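# Move the funnel from the grinder onto the cutting mat

## Task

Take the funnel off the top of the coffee grinder and set it on the cutting mat so that it rests on its wide end. The grinder must still be standing upright when you finish.

## Robot and tools

Robot: two arms. left_arm carries a left hand and right_arm a right hand, each a five-finger hand. The base of left_arm sits near (-0.015, +0.290, +0.035) m and the base of right_arm near (+0.003, -0.232, +0.017) m, both facing almost straight along +x.

Frames: the scene frame has its origin at table height, midway between the nominal bases. +z is up, +x points out over the table, and left_arm is on the +y side. Image left and right do not follow the arm names. Each hand's reported pose uses its own arm's base frame. Fixed cameras and the table use the scene frame. Offsets in a command use the axes of that arm's current Hand target.

Hand point: a spot 0.05 m in front of the palm and 0.15 m from the wrist face along the fingers. Its +z runs along straight fingers, +y points out of the palm, and +x runs across the palm. On the right hand +x points away from the thumb; on the left hand it points toward the thumb. Straight fingertips reach 0.06 to 0.07 m past the point. A bracket on the little-finger side of the wrist can strike objects. The hand can enclose items about 0.035 to 0.065 m thick with the thumb turned opposite the fingers, or a handle down to about 0.025 m.

A row is 28 numbers, each from -1 to 1, and it always covers both arms. The order is: left_arm dx, dy, dz, rx, ry, rz; then left hand thumb_turn, thumb_bend, index, middle, ring, little, force_limit, speed; then the same 14 for right_arm. The six pose numbers are offsets, not poses. They count from the arm's Hand target as it stood when the action or move began, along that target's own axes. 1.0 equals 0.6 m of travel or 180 degrees of turn. rx, ry, rz form one rotation vector. Sending all six as 0 re-requests the current Hand target. The six finger numbers are absolute targets: -1 open or straight, +1 closed or curled. For thumb_turn, -1 puts the thumb beside the palm and +1 puts it in front of the palm. force_limit runs linearly from about 0 N at -1 to 10 N at +1, or 15 N for the two thumb motors. speed rises from almost zero at -1 to full at +0.48 and stays full up to +1. To leave a hand unchanged, send again the eight hand numbers you last sent it. If you have sent none yet, send its hand_measured followed by hand_force_limit and hand_speed.

execute_actions: actions is a list of up to 15 actions. Each action is a list of up to 15 rows, one row per 1/30 s step. A short action keeps its final row for the remaining steps. Every row in an action counts from the same starting Hand target. cameras picks images by name, or ["all"], or []. By default an empty actions list returns all images and any other call returns none.

move: target is either one 28-number row or a list of up to 15 rows. Each row holds offsets from the Hand targets at the move's start, not from the row before. speed is the top path speed in m/s, from 0.002 to 4.3, default 0.25; turning is capped at twice that in rad/s. It can be one number or one per target. blend is a corner radius in metres; 0 means a full stop at each target. blocking=false returns after about 0.5 s while the move continues. Paths are straight, do not avoid obstacles, and stop after 10 s. The result adds a move: line giving the ending, such as done, off_target, moving, held or fault. It may also show limits=paced, meaning the pose was clipped, or limits=held, meaning steps were withheld.

wait: seconds from 0 to 10, arms hold their last command. stop: brakes a running move. zoom_image: camera plus region [x0, y0, x1, y1] in pixels, at most 504 by 504. show_instructions: shows the reference pages. finished_scene: scene is the current scene's number; the goal must hold once the robot lets go.

Cameras: cam_head_left, cam_head_right, cam_high, cam_low, cam_left_wrist, cam_right_wrist, all 896x504.

Results: end_effector_position is in metres and end_effector_quat_wxyz gives orientation, both in the arm's base frame. Hand target is the last commanded pose after clipping, and the next offsets build on it. hand_measured, hand_stopped_by (moving, target, force, stalled, fault) and hand_load_n list six values in motor order. Loads are fingertip forces, positive when something pushes a finger open; a lost grip shows as a load near 0. Joint torques have offsets, and friction can mask contact. A MOTOR HOT line appears from 85 °C. At 100 °C that arm's motors go limp for 30 to 60 s or more.

Behaviour: the arm tracks loosely. It often rests 1 to 3 cm short of the command, usually low, and now and then 5 cm off. To close that gap, send the missing distance as a new offset. Each step limits commanded orientation to within 40 degrees of the measured one. Do not route a path near an arm's own base, because that can flip the shoulder.

Avoid: dropping the funnel, releasing it while it still moves, fast or hard contact, and pushing far past a contact point. Avoid tipping the grinder, letting anything leave the table, and any contact between the two arms or hands. Close fingers at speed -0.94 or lower for a gentle grip, and keep finger loads moderate. An object may sometimes get a brief push from outside.

Each tool is called after ">>>" as name(argument=value, ...) on one line, values as JSON.

Reference images:

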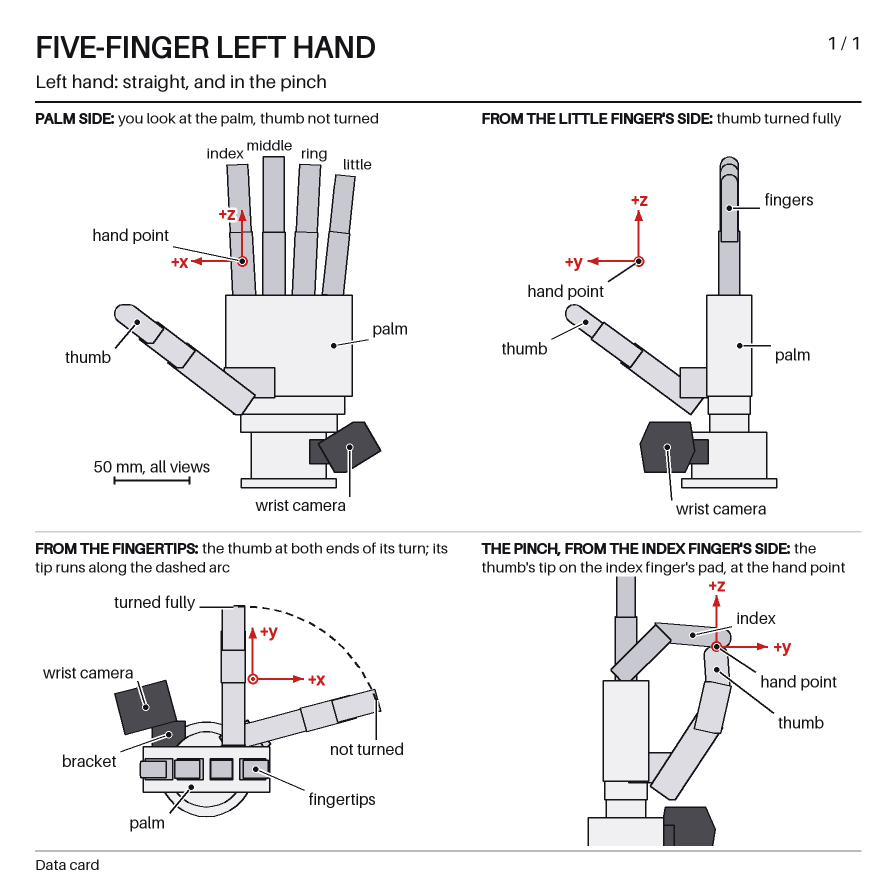

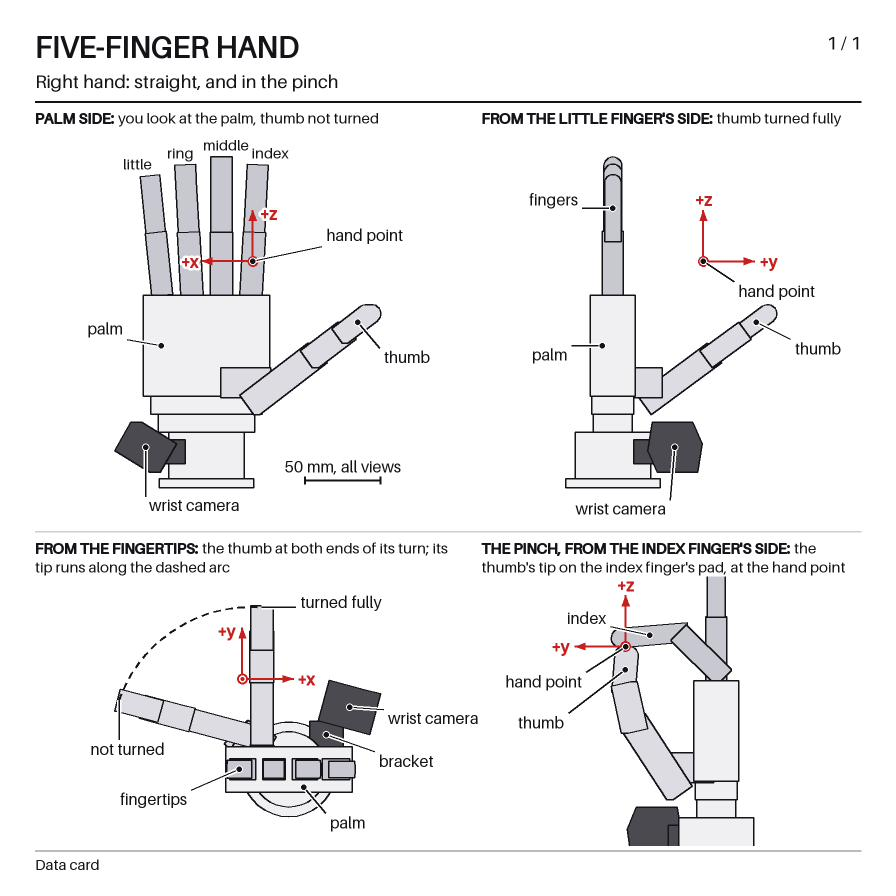

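## Session

>>> execute_actions(actions=[])

Scene clock: 0.00 s.
left_arm: end_effector_position=(+0.4930, +0.1184, +0.2683) hand_measured=(-1.000, -1.000, -1.000, -1.000, -1.000, -1.000) hand_load_n=(+0.0, +0.0, +0.0, -0.5, +0.0, +0.0) hand_stopped_by=(target, target, target, target, target, target) hand_force_limit=0.00 hand_speed=-0.80 end_effector_quat_wxyz=(-0.018, +0.968, +0.251, -0.012) | right_arm: end_effector_position=(+0.6881, +0.2909, +0.1784) hand_measured=(-1.000, -1.000, -1.000, -1.000, -1.000, -1.000) hand_load_n=(+0.0, +0.0, +0.0, +0.0, +0.0, +0.0) hand_stopped_by=(target, target, target, target, target, target) hand_force_limit=0.00 hand_speed=-0.80 end_effector_quat_wxyz=(-0.265, +0.803, -0.043, +0.532)
Joint positions: left_arm=[0.328 1.567 1.645 -1.669 -0.038 -1.751] | right_arm=[0.463 1.784 1.308 0.178 0.053 -1.039]
Joint velocities: within noise
Joint torques (N m): no reading
Motor temperatures (°C): left_arm=[24 31 25 23 25 27] | right_arm=[31 25 28 28 26 28]
Heat: left arm: hottest shoulder 31 °C; right arm: hottest waist 31 °C.
Hand target: left_arm +0.4988, +0.1203, +0.2894; -0.020, +0.968, +0.252, +0.013 | right_arm +0.6980, +0.2955, +0.2136; -0.276, +0.785, -0.044, +0.553

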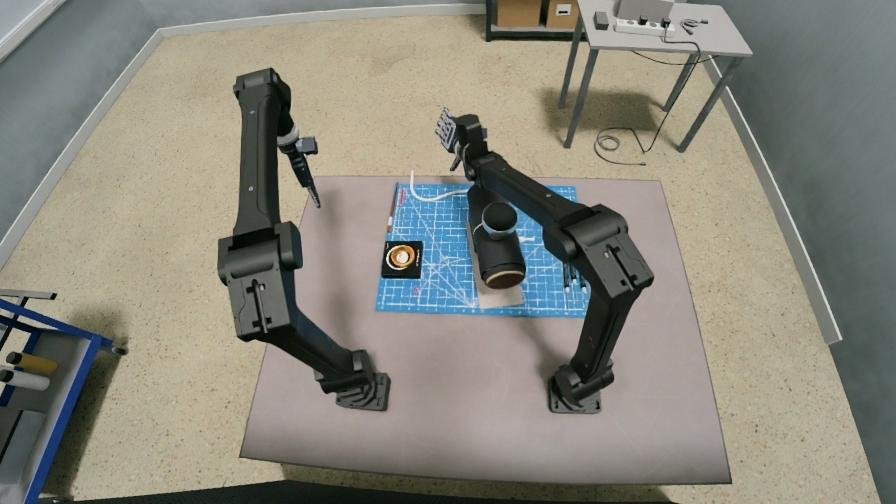

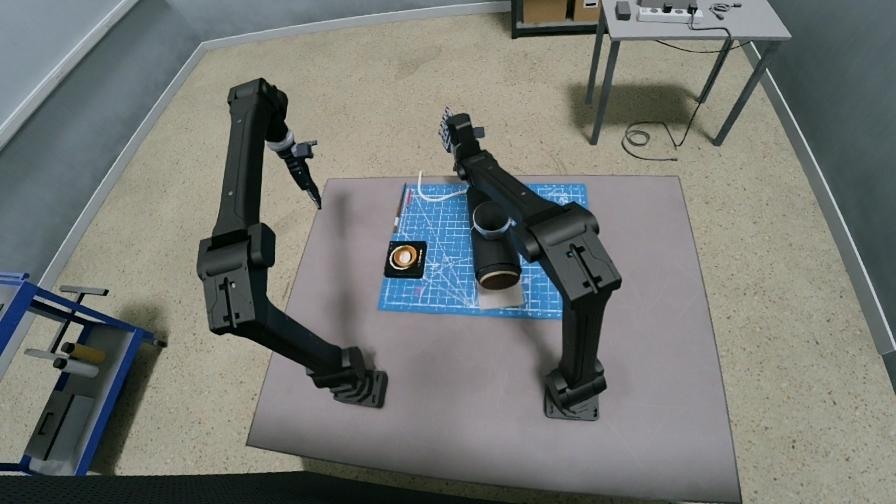

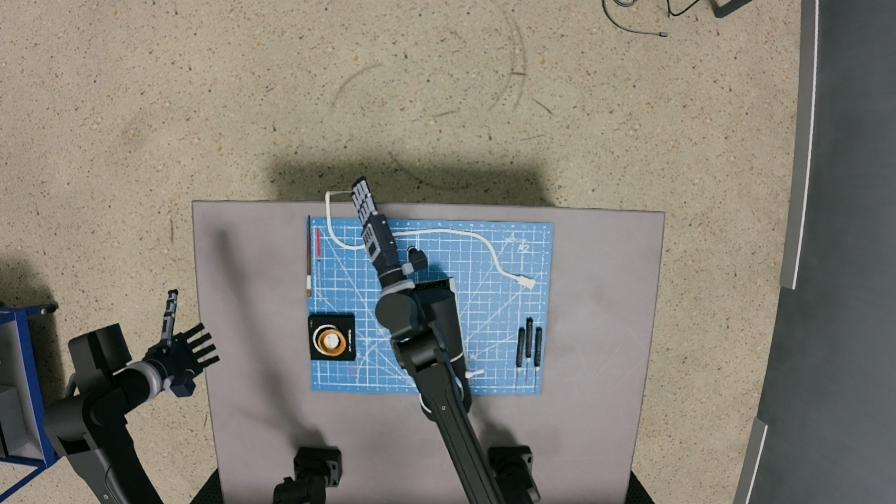

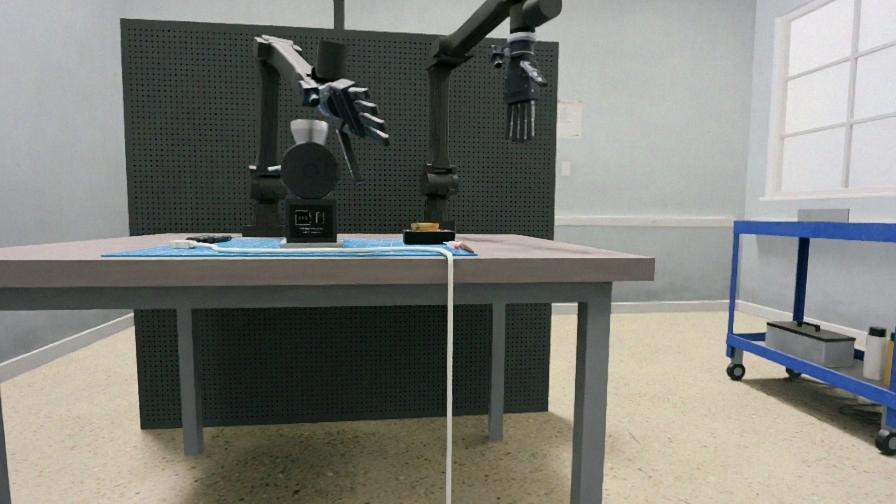

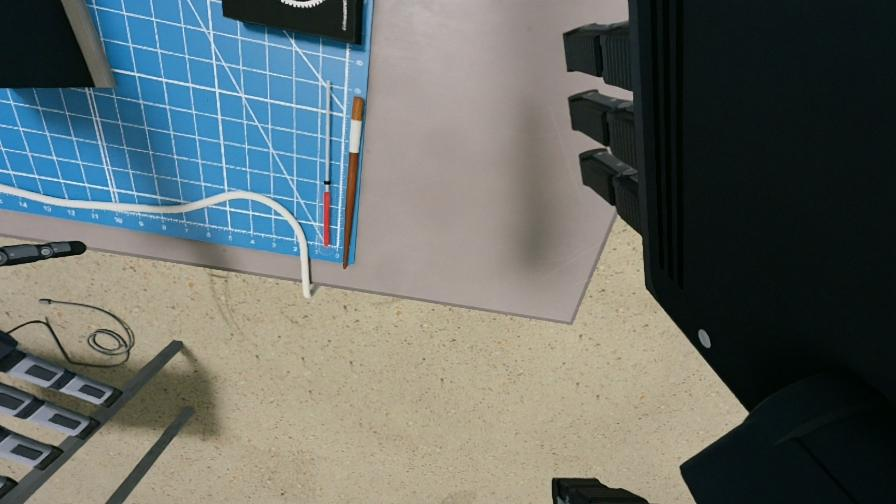

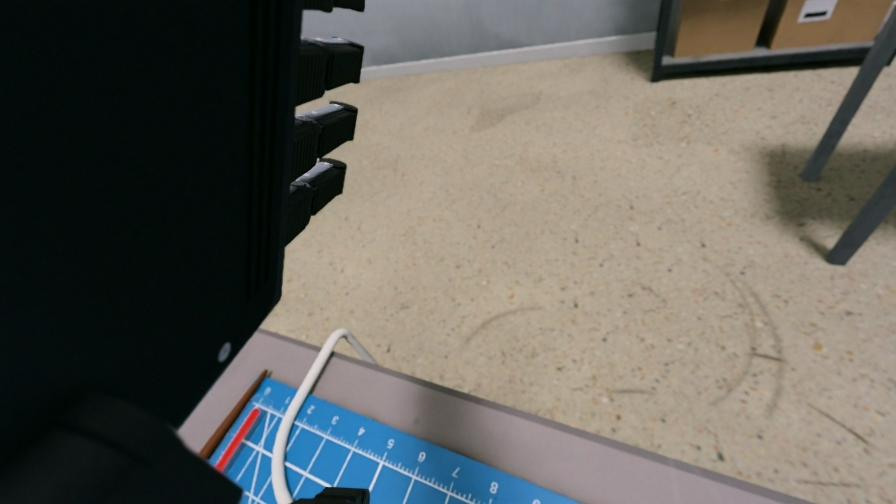

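>>> zoom_image(camera="cam_head_left", region=[360, 160, 660, 330])

>>> zoom_image(camera="cam_head_right", region=[360, 160, 660, 330])

>>> zoom_image(camera="cam_low", region=[220, 80, 480, 260])

Scaled by 1.680.

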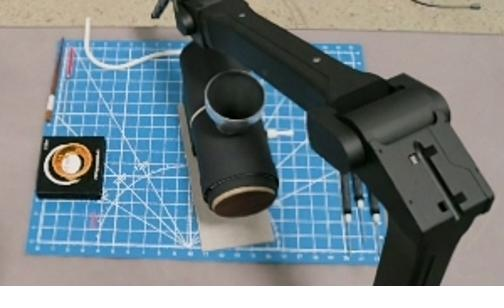

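Scaled by 1.680.

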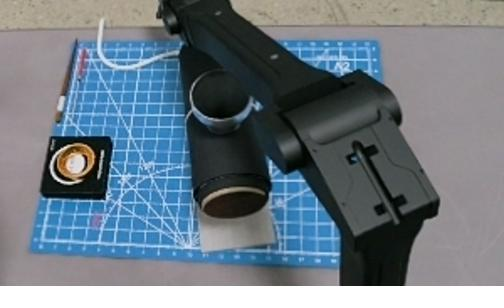

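Scaled by 1.938.

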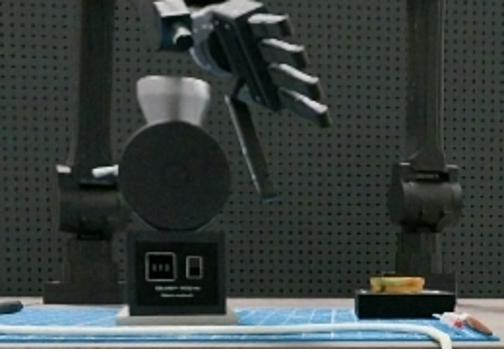

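>>> move(target=[[0,0,0,0,0,0,-1,-1,-1,-1,-1,-1,0,-0.8,0.281,-0.161,-0.079,0,0,0,-1,-1,-1,-1,-1,-1,0,-0.8],[0,0,0,0,0,0,-1,-1,-1,-1,-1,-1,0,-0.8,0.502,0.493,-0.80,0,0,0,-1,-1,-1,-1,-1,-1,0,-0.8]], speed=0.35, blend=[0.05,0], cameras=["all"])

Scene clock: 104.43 s.
left_arm: end_effector_position=(+0.4930, +0.1184, +0.2683) hand_measured=(-1.000, -1.000, -1.000, -1.000, -1.000, -1.000) hand_load_n=(+0.0, +0.0, +0.0, +0.0, +0.0, +0.0) hand_stopped_by=(target, target, target, target, target, target) hand_force_limit=0.00 hand_speed=-0.80 end_effector_quat_wxyz=(-0.018, +0.968, +0.251, -0.012) | right_arm: end_effector_position=(+0.4509, -0.2429, +0.4008) hand_measured=(-1.000, -1.000, -1.000, -1.000, -1.000, -1.000) hand_load_n=(+0.0, +0.0, +0.0, +0.0, +0.0, +0.0) hand_stopped_by=(target, target, target, target, target, target) hand_force_limit=0.00 hand_speed=-0.80 end_effector_quat_wxyz=(-0.295, +0.790, -0.066, +0.533)
Joint positions: left_arm=[0.328 1.567 1.645 -1.669 -0.038 -1.751] | right_arm=[-0.79 1.232 1.343 -0.762 -1.132 -1.585]
Joint torques (N m): left_arm=[0.26 -10.93 9.8 -0.36 0.14 -0.06] | right_arm=[0.26 -7.47 13.37 0.92 -0.7 -0.15]
Motor temperatures (°C): left_arm=[24 33 32 23 24 26] | right_arm=[31 28 36 28 25 27]
Heat: left arm: hottest shoulder 33 °C; right arm: hottest elbow 36 °C.
Hand target: left_arm +0.4988, +0.1203, +0.2894; -0.020, +0.968, +0.252, +0.013 | right_arm +0.4555, -0.2518, +0.4380; -0.276, +0.785, -0.044, +0.553
Off the commanded pose: left_arm 0.022 m, 3 deg | right_arm 0.038 m, 4 deg.
move: off_target (left_arm, right_arm)
camera_calibration:
cam_right_wrist: T_world_to_cam=[[0.330381, -0.877806, -0.346851, -0.218598], [-0.721368, 0.00214728, -0.692549, 0.609801], [0.608668, 0.479012, -0.632511, 0.2056], [0, 0, 0, 1]] pos_world=[0.386969, -0.291681, 0.47654]

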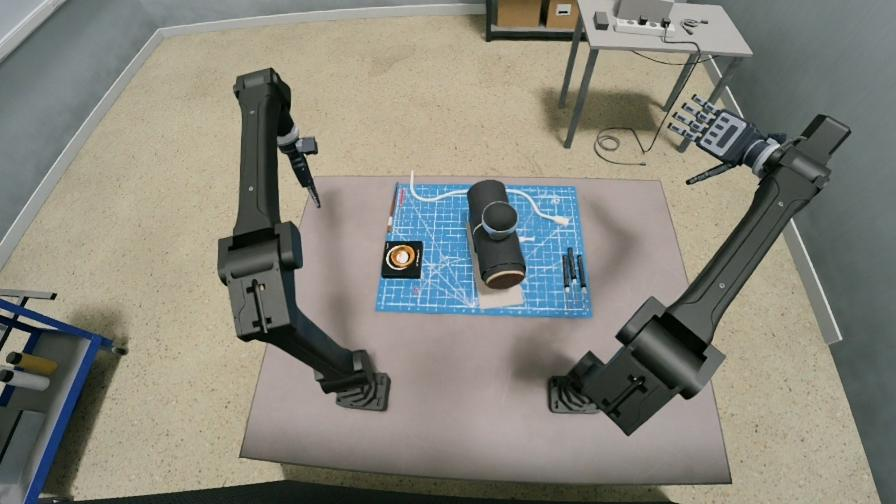

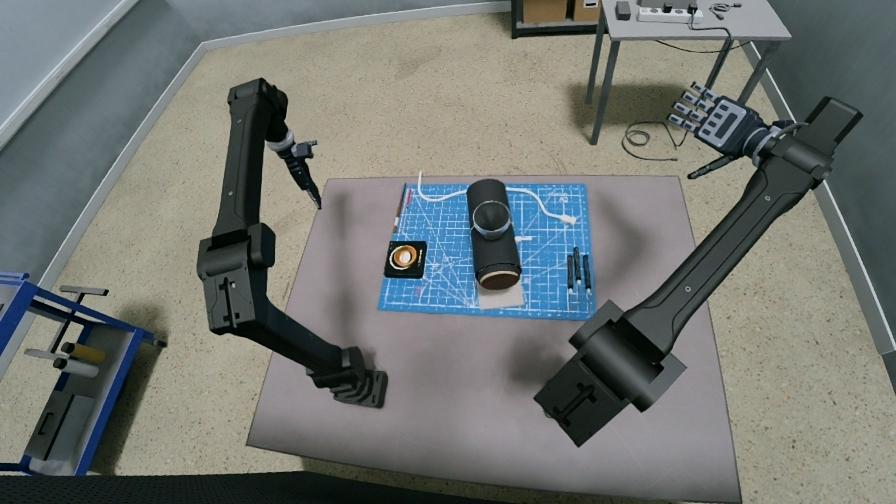

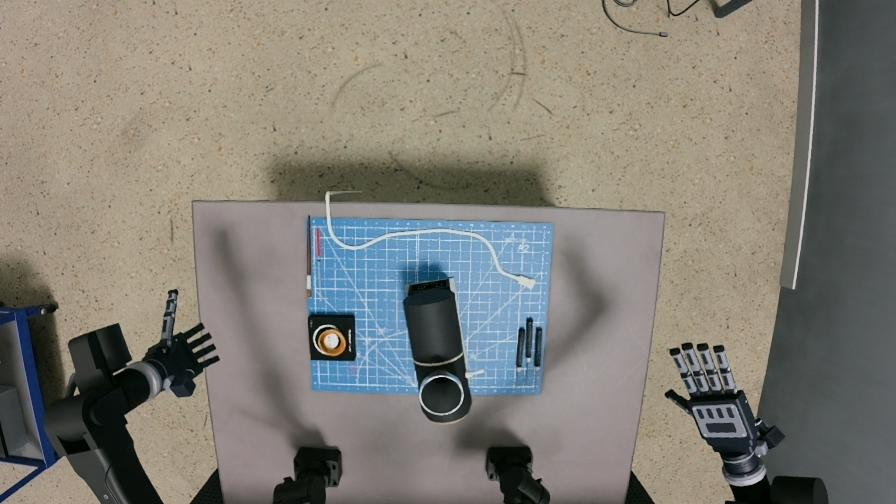

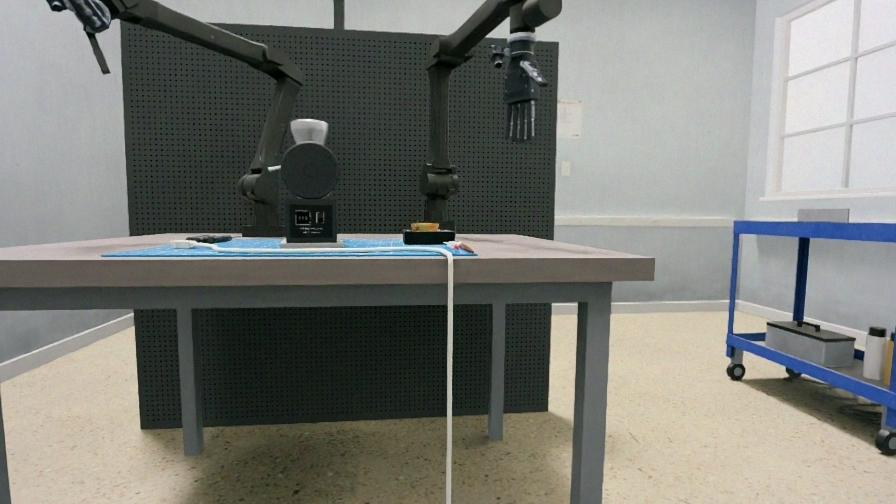

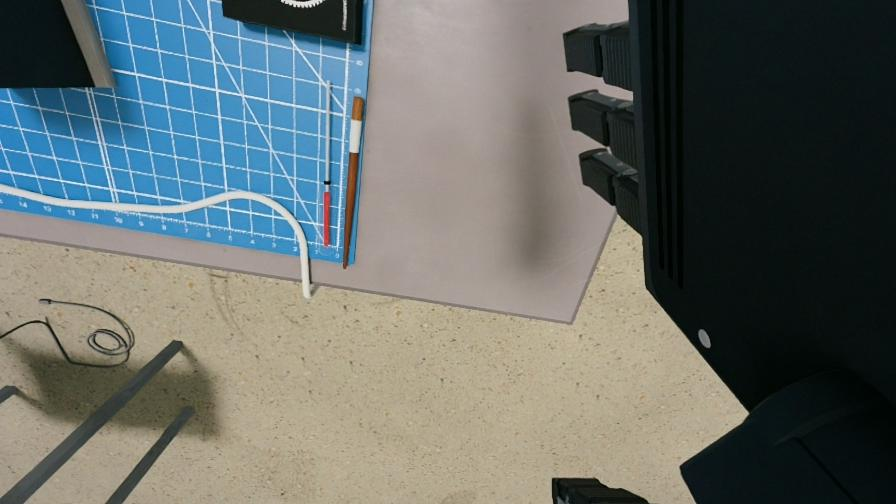

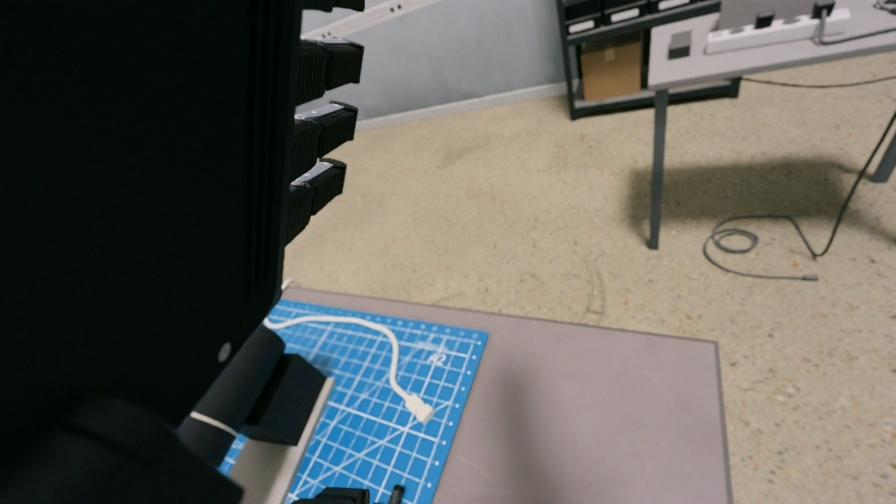

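>>> zoom_image(camera="cam_head_left", region=[440, 160, 580, 320])

>>> zoom_image(camera="cam_head_right", region=[440, 160, 580, 320])

>>> zoom_image(camera="cam_high", region=[370, 250, 510, 430])

>>> zoom_image(camera="cam_low", region=[240, 100, 380, 260])

Scaled by 3.150.

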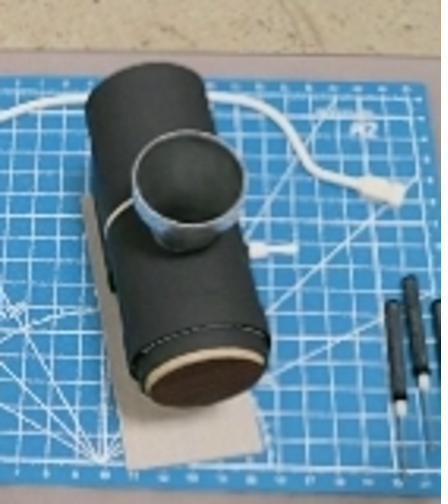

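Scaled by 3.150.

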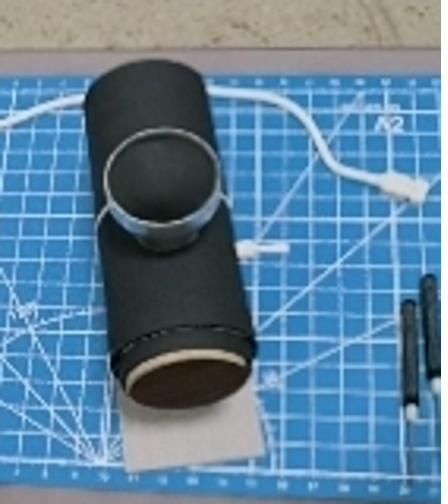

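Scaled by 2.800.

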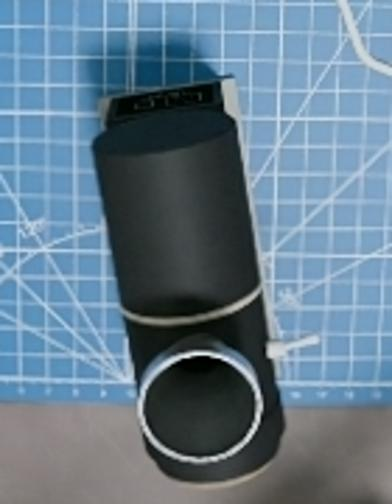

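Scaled by 3.150.

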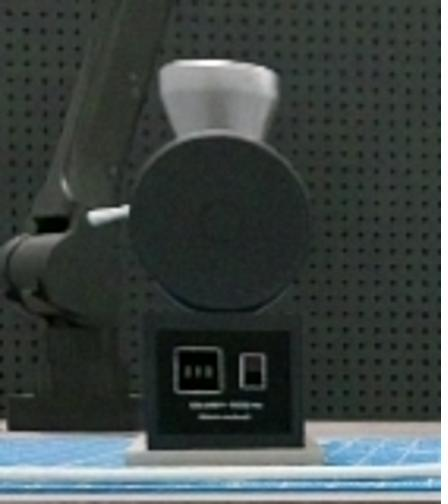

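>>> move(target=[-0.1985,0.0193,-0.0762,-0.1805,0.4716,0.1591,-1,-1,-1,-1,-1,-1,0,-0.8,0,0,0,0,0,0,-1,-1,-1,-1,-1,-1,0,-0.8], speed=0.4, cameras=["cam_head_left","cam_low"])

Scene clock: 211.00 s.
left_arm: end_effector_position=(+0.3983, +0.0471, +0.3217) hand_measured=(-1.000, -1.000, -1.000, -1.000, -1.000, -1.000) hand_load_n=(+0.0, +0.0, +0.0, +0.0, +0.0, +0.0) hand_stopped_by=(target, target, target, target, target, target) hand_force_limit=0.00 hand_speed=-0.80 end_effector_quat_wxyz=(+0.064, +0.712, -0.062, +0.697) | right_arm: end_effector_position=(+0.4509, -0.2429, +0.4008) hand_measured=(-1.000, -1.000, -1.000, -1.000, -1.000, -1.000) hand_load_n=(+0.0, +0.0, +0.0, +0.0, +0.0, +0.0) hand_stopped_by=(target, target, target, target, target, target) hand_force_limit=0.00 hand_speed=-0.80 end_effector_quat_wxyz=(-0.295, +0.790, -0.065, +0.533)
Joint positions: left_arm=[0.577 0.917 0.44 0.448 0.754 -1.556] | right_arm=[-0.79 1.232 1.343 -0.762 -1.132 -1.586]
Joint torques (N m): left_arm=[0.79 -1.73 8.57 1.54 0.26 -0.22] | right_arm=[0.32 -7.71 13.44 0.98 -0.71 -0.13]
Motor temperatures (°C): left_arm=[24 33 33 23 24 26] | right_arm=[31 26 49 28 26 26]
Heat: left arm: hottest shoulder 33 °C; right arm: hottest elbow 49 °C.
Hand target: left_arm +0.3998, +0.0502, +0.3306; +0.062, +0.704, -0.062, +0.705 | right_arm +0.4555, -0.2518, +0.4380; -0.276, +0.785, -0.044, +0.553
Off the commanded pose: left_arm 0.010 m, 1 deg | right_arm 0.038 m, 4 deg.
move: off_target (right_arm)
Images, in order (width x height): cam_head_left 896x504, cam_low 896x504.

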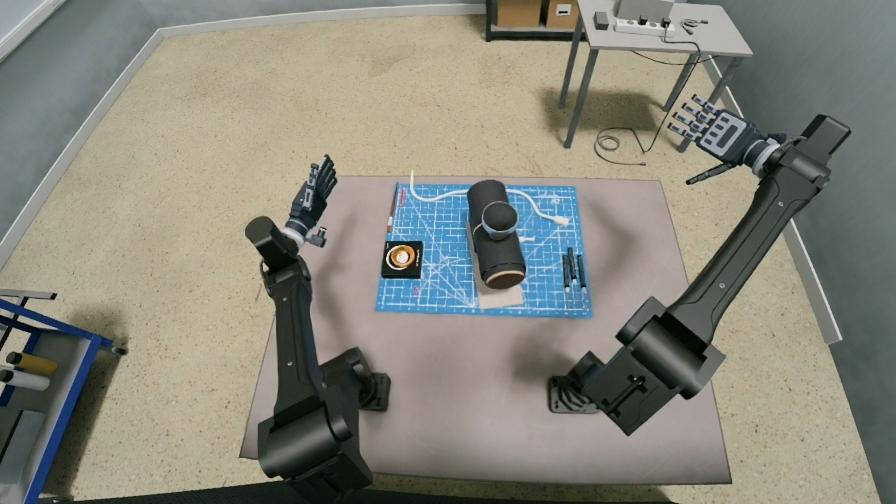

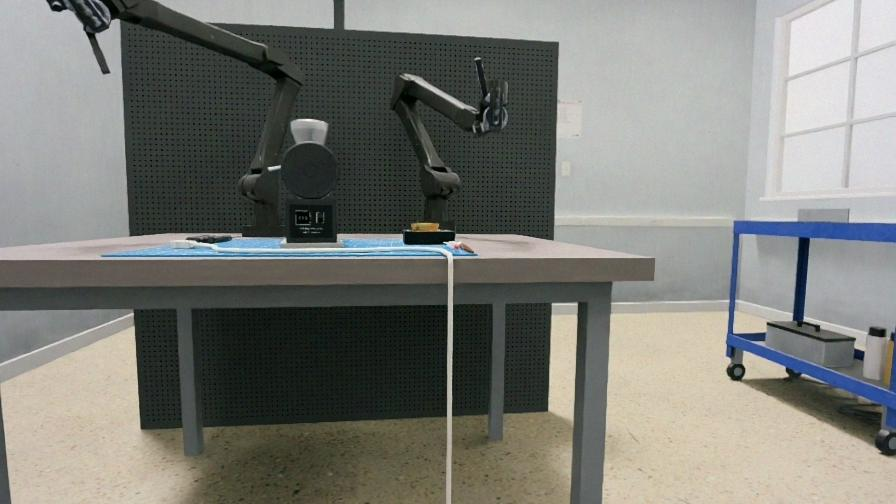

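>>> move(target=[[0,0.2753,-0.1207,-0.1524,0.1517,0.4829,1,-1,-1,-1,-1,-1,0,0,-0.302,0.177,-0.113,0,0,0,-1,-1,-1,-1,-1,-1,0,-0.8],[-0.05,0.4357,-0.1465,0,0.3001,0.9536,1,-1,-1,-1,-1,-1,0,0,-0.302,0.177,-0.113,0,0,0,-1,-1,-1,-1,-1,-1,0,-0.8]], speed=0.4, cameras=["cam_head_left","cam_low","cam_high"])

Scene clock: 232.20 s.
left_arm: end_effector_position=(+0.2669, -0.1886, +0.2933) hand_measured=(+1.000, -1.000, -1.000, -1.000, -1.000, -1.000) hand_load_n=(+0.0, +0.0, +0.0, +0.0, +0.0, +0.0) hand_stopped_by=(target, target, target, target, target, target) hand_force_limit=0.00 hand_speed=0.00 end_effector_quat_wxyz=(+0.653, +0.263, +0.655, -0.274) | right_arm: end_effector_position=(+0.3507, -0.2923, +0.2445) hand_measured=(-1.000, -1.000, -1.000, -1.000, -1.000, -1.000) hand_load_n=(+0.0, +0.0, +0.0, +0.0, +0.0, +0.0) hand_stopped_by=(target, target, target, target, target, target) hand_force_limit=0.00 hand_speed=-0.80 end_effector_quat_wxyz=(-0.276, +0.782, -0.072, +0.554)
Joint positions: left_arm=[-0.824 0.26 0.341 -0.079 -0.044 1.555] | right_arm=[-1.074 1.243 0.98 -0.824 -1.304 -2.088]
Joint torques (N m): left_arm=[-0.79 3.02 10.21 0.79 0.04 0.09] | right_arm=[-0.26 -7.18 7.91 1.61 -1.02 -0.14]
Heat: left arm: hottest shoulder 32 °C; right arm: hottest elbow 48 °C.
Hand target: left_arm +0.2677, -0.1919, +0.3006; +0.653, +0.270, +0.653, -0.271 | right_arm +0.3507, -0.2997, +0.2498; -0.276, +0.785, -0.044, +0.553
Off the commanded pose: left_arm 0.008 m, 1 deg | right_arm 0.009 m, 3 deg.
joint sent to its limit (right arm) — joint 6 (wrist roll), lower limit. The joint targets are off in position and orientation.
move: off_target (right_arm)
Images, in order (width x height): cam_head_left 896x504, cam_high 896x504, cam_low 896x504.

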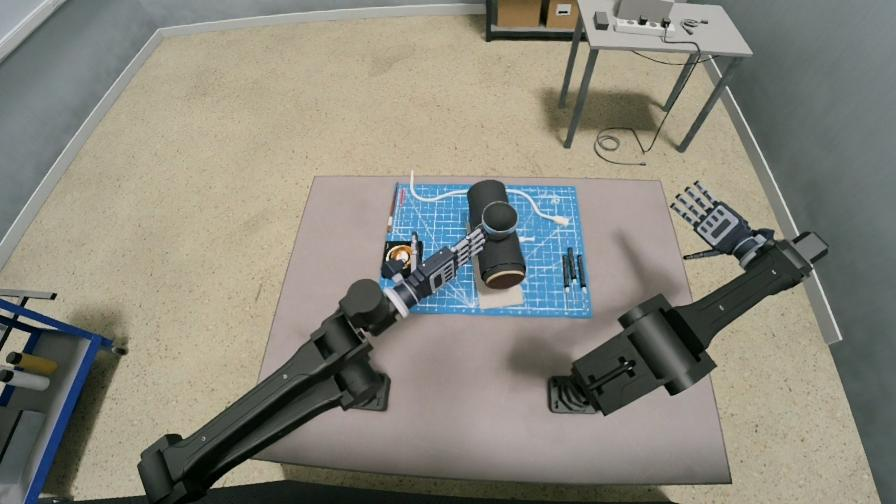

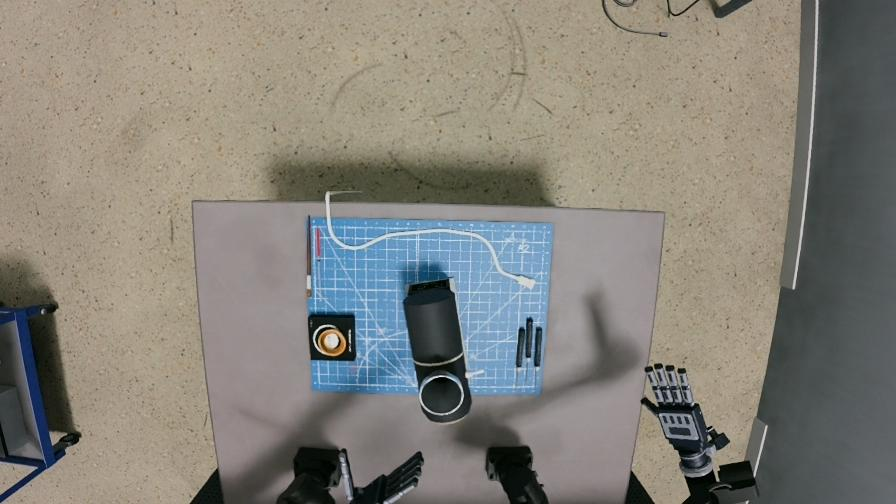

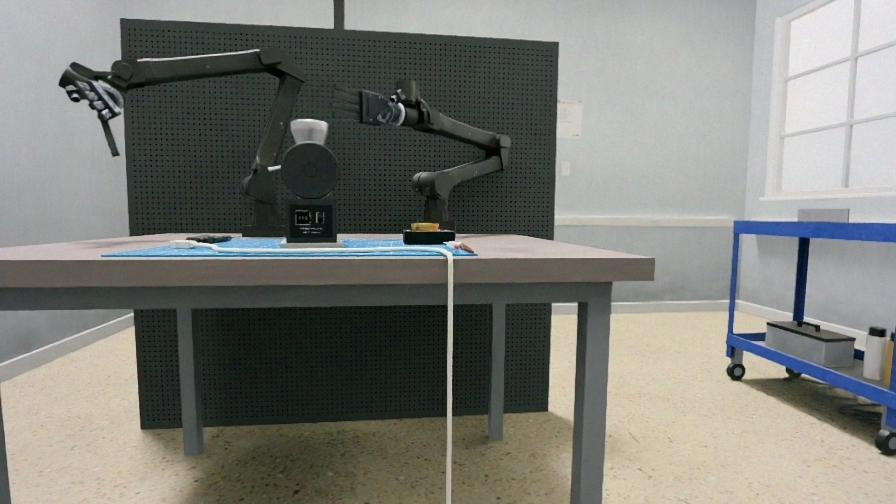

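>>> zoom_image(camera="cam_head_left", region=[380, 180, 560, 330])

>>> zoom_image(camera="cam_low", region=[270, 70, 450, 220])

>>> zoom_image(camera="cam_high", region=[320, 350, 500, 500])

Scaled by 2.800.

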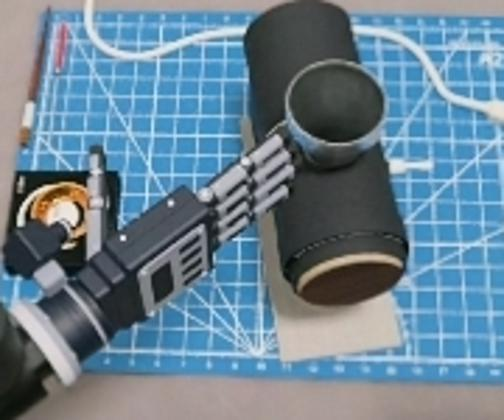

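Scaled by 2.800.

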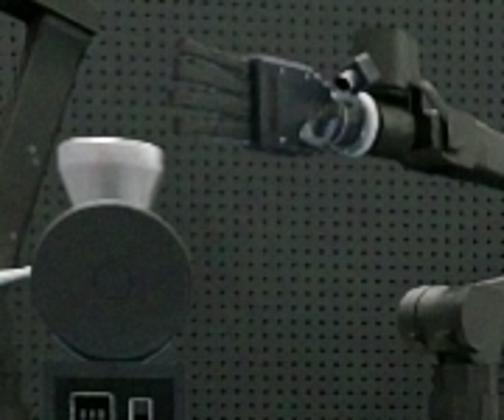

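Scaled by 2.800.

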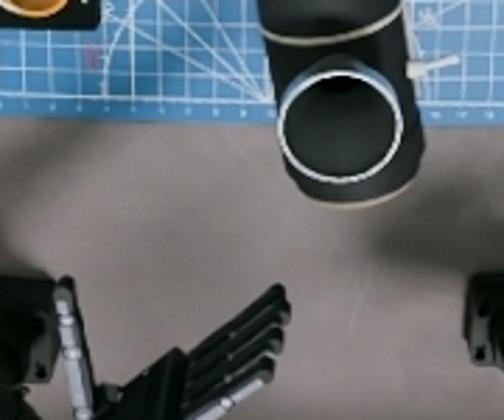

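>>> move(target=[[0.159,0,0,0,0,0,1,-1,-1,-1,-1,-1,0,0,0,0,0,0,0,0,-1,-1,-1,-1,-1,-1,0,-0.8],[0.159,0,0.14,0,0,0,1,-1,-1,-1,-1,-1,0,0,0,0,0,0,0,0,-1,-1,-1,-1,-1,-1,0,-0.8]], speed=0.15, cameras=["cam_head_left","cam_low","cam_high","cam_left_wrist"])

>>> zoom_image(camera="cam_head_left", region=[380, 180, 560, 330])

>>> zoom_image(camera="cam_low", region=[270, 70, 450, 220])

>>> zoom_image(camera="cam_high", region=[320, 350, 500, 500])

Scene clock: 253.53 s.
left_arm: end_effector_position=(+0.3196, -0.2449, +0.1937) hand_measured=(+1.000, -1.000, -1.000, -1.000, -1.000, -1.000) hand_load_n=(+0.5, +0.0, +0.0, +0.0, +0.0, +0.0) hand_stopped_by=(target, target, target, target, target, target) hand_force_limit=0.00 hand_speed=0.00 end_effector_quat_wxyz=(+0.647, +0.268, +0.660, -0.273) | right_arm: end_effector_position=(+0.3507, -0.2923, +0.2445) hand_measured=(-1.000, -1.000, -1.000, -1.000, -1.000, -1.000) hand_load_n=(+0.0, +0.0, +0.0, +0.0, +0.0, +0.0) hand_stopped_by=(target, target, target, target, target, target) hand_force_limit=0.00 hand_speed=-0.80 end_effector_quat_wxyz=(-0.276, +0.782, -0.072, +0.554)
Joint positions: left_arm=[-0.818 0.872 0.209 0.649 -0.033 1.557] | right_arm=[-1.074 1.243 0.98 -0.824 -1.304 -2.088]
Joint torques (N m): left_arm=[0.62 0.26 9.44 1.07 0.28 0.09] | right_arm=[-0.32 -7.12 7.94 1.59 -1.02 -0.13]
Motor temperatures (°C): left_arm=[24 31 33 23 24 26] | right_arm=[30 26 43 28 26 26]
Heat: left arm: hottest elbow 33 °C; right arm: hottest elbow 43 °C.
Hand target: left_arm +0.3271, -0.2514, +0.2053; +0.653, +0.270, +0.653, -0.271 | right_arm +0.3507, -0.2997, +0.2498; -0.276, +0.785, -0.044, +0.553
Off the commanded pose: left_arm 0.015 m, 1 deg | right_arm 0.009 m, 3 deg.
joint sent to its limit (right arm) — joint 6 (wrist roll), lower limit. The joint targets are off in position and orientation.
move: off_target (left_arm, right_arm)
camera_calibration:
cam_left_wrist: T_world_to_cam=[[-0.651963, -0.696085, -0.300682, 0.103334], [-0.168597, 0.519699, -0.837549, 0.348272], [0.739269, -0.495356, -0.456183, -0.149127], [0, 0, 0, 1]] pos_world=[0.236333, -0.182938, 0.254737]
Images, in order (width x height): cam_head_left 896x504, cam_high 896x504, cam_low 896x504, cam_left_wrist 896x504.

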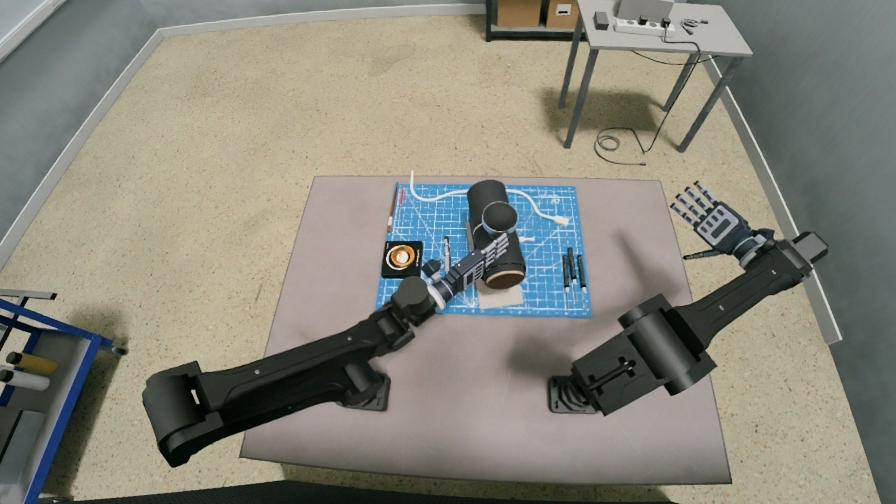

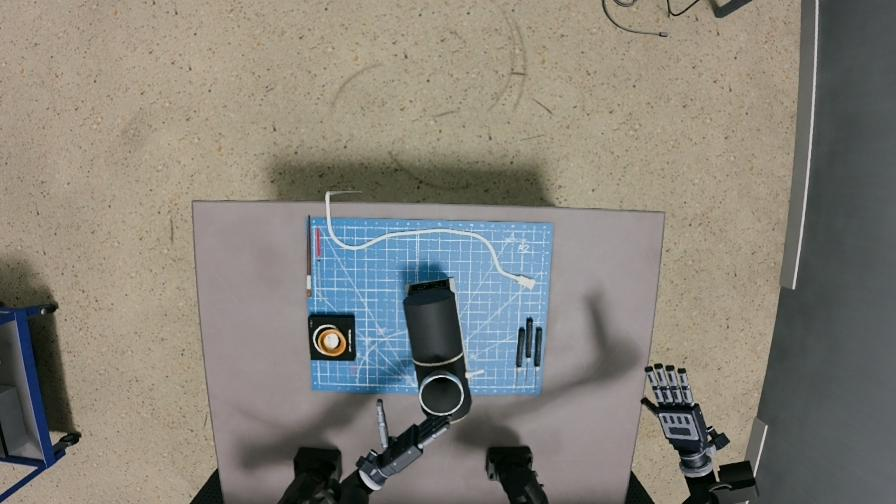

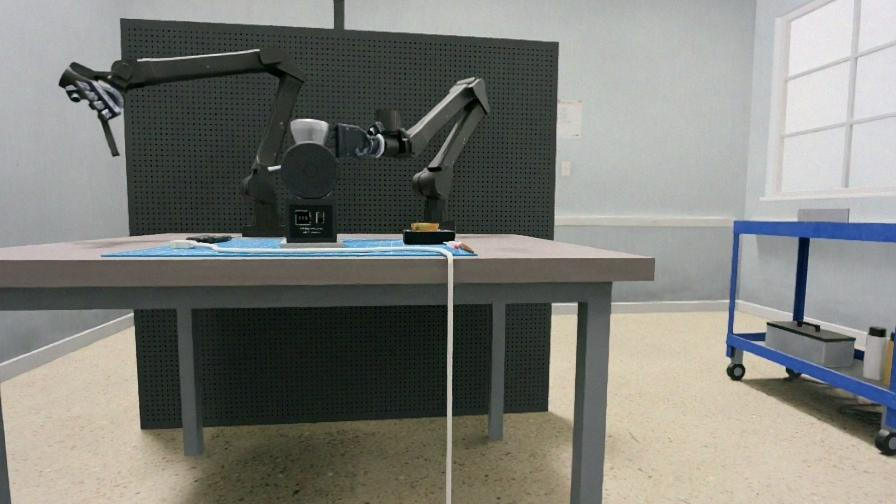

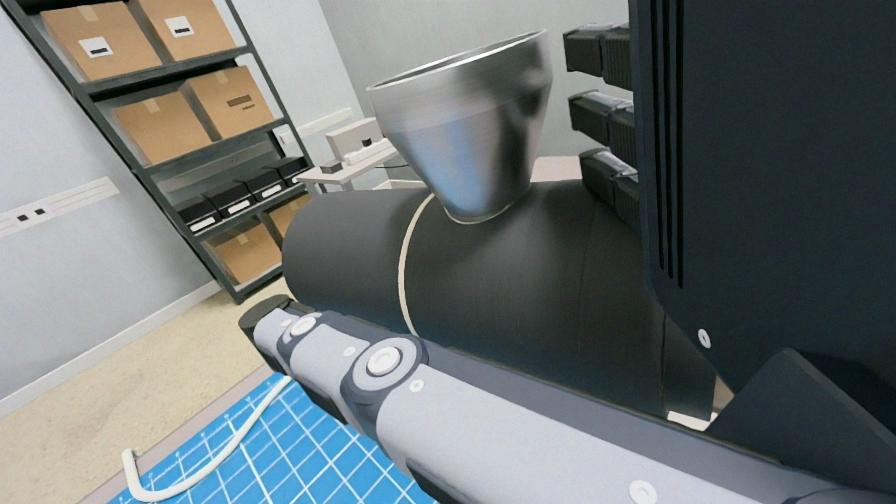

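Scaled by 2.800.

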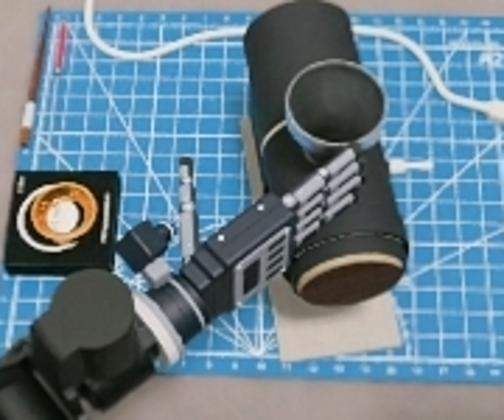

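Scaled by 2.800.

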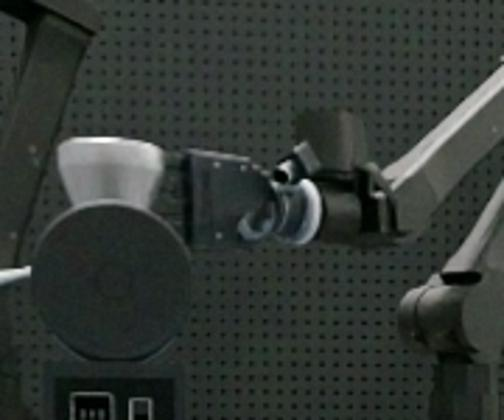

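Scaled by 2.800.

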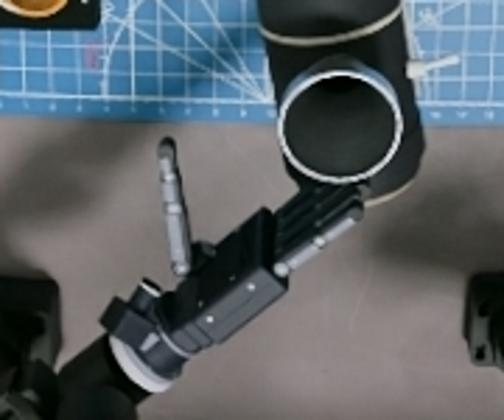

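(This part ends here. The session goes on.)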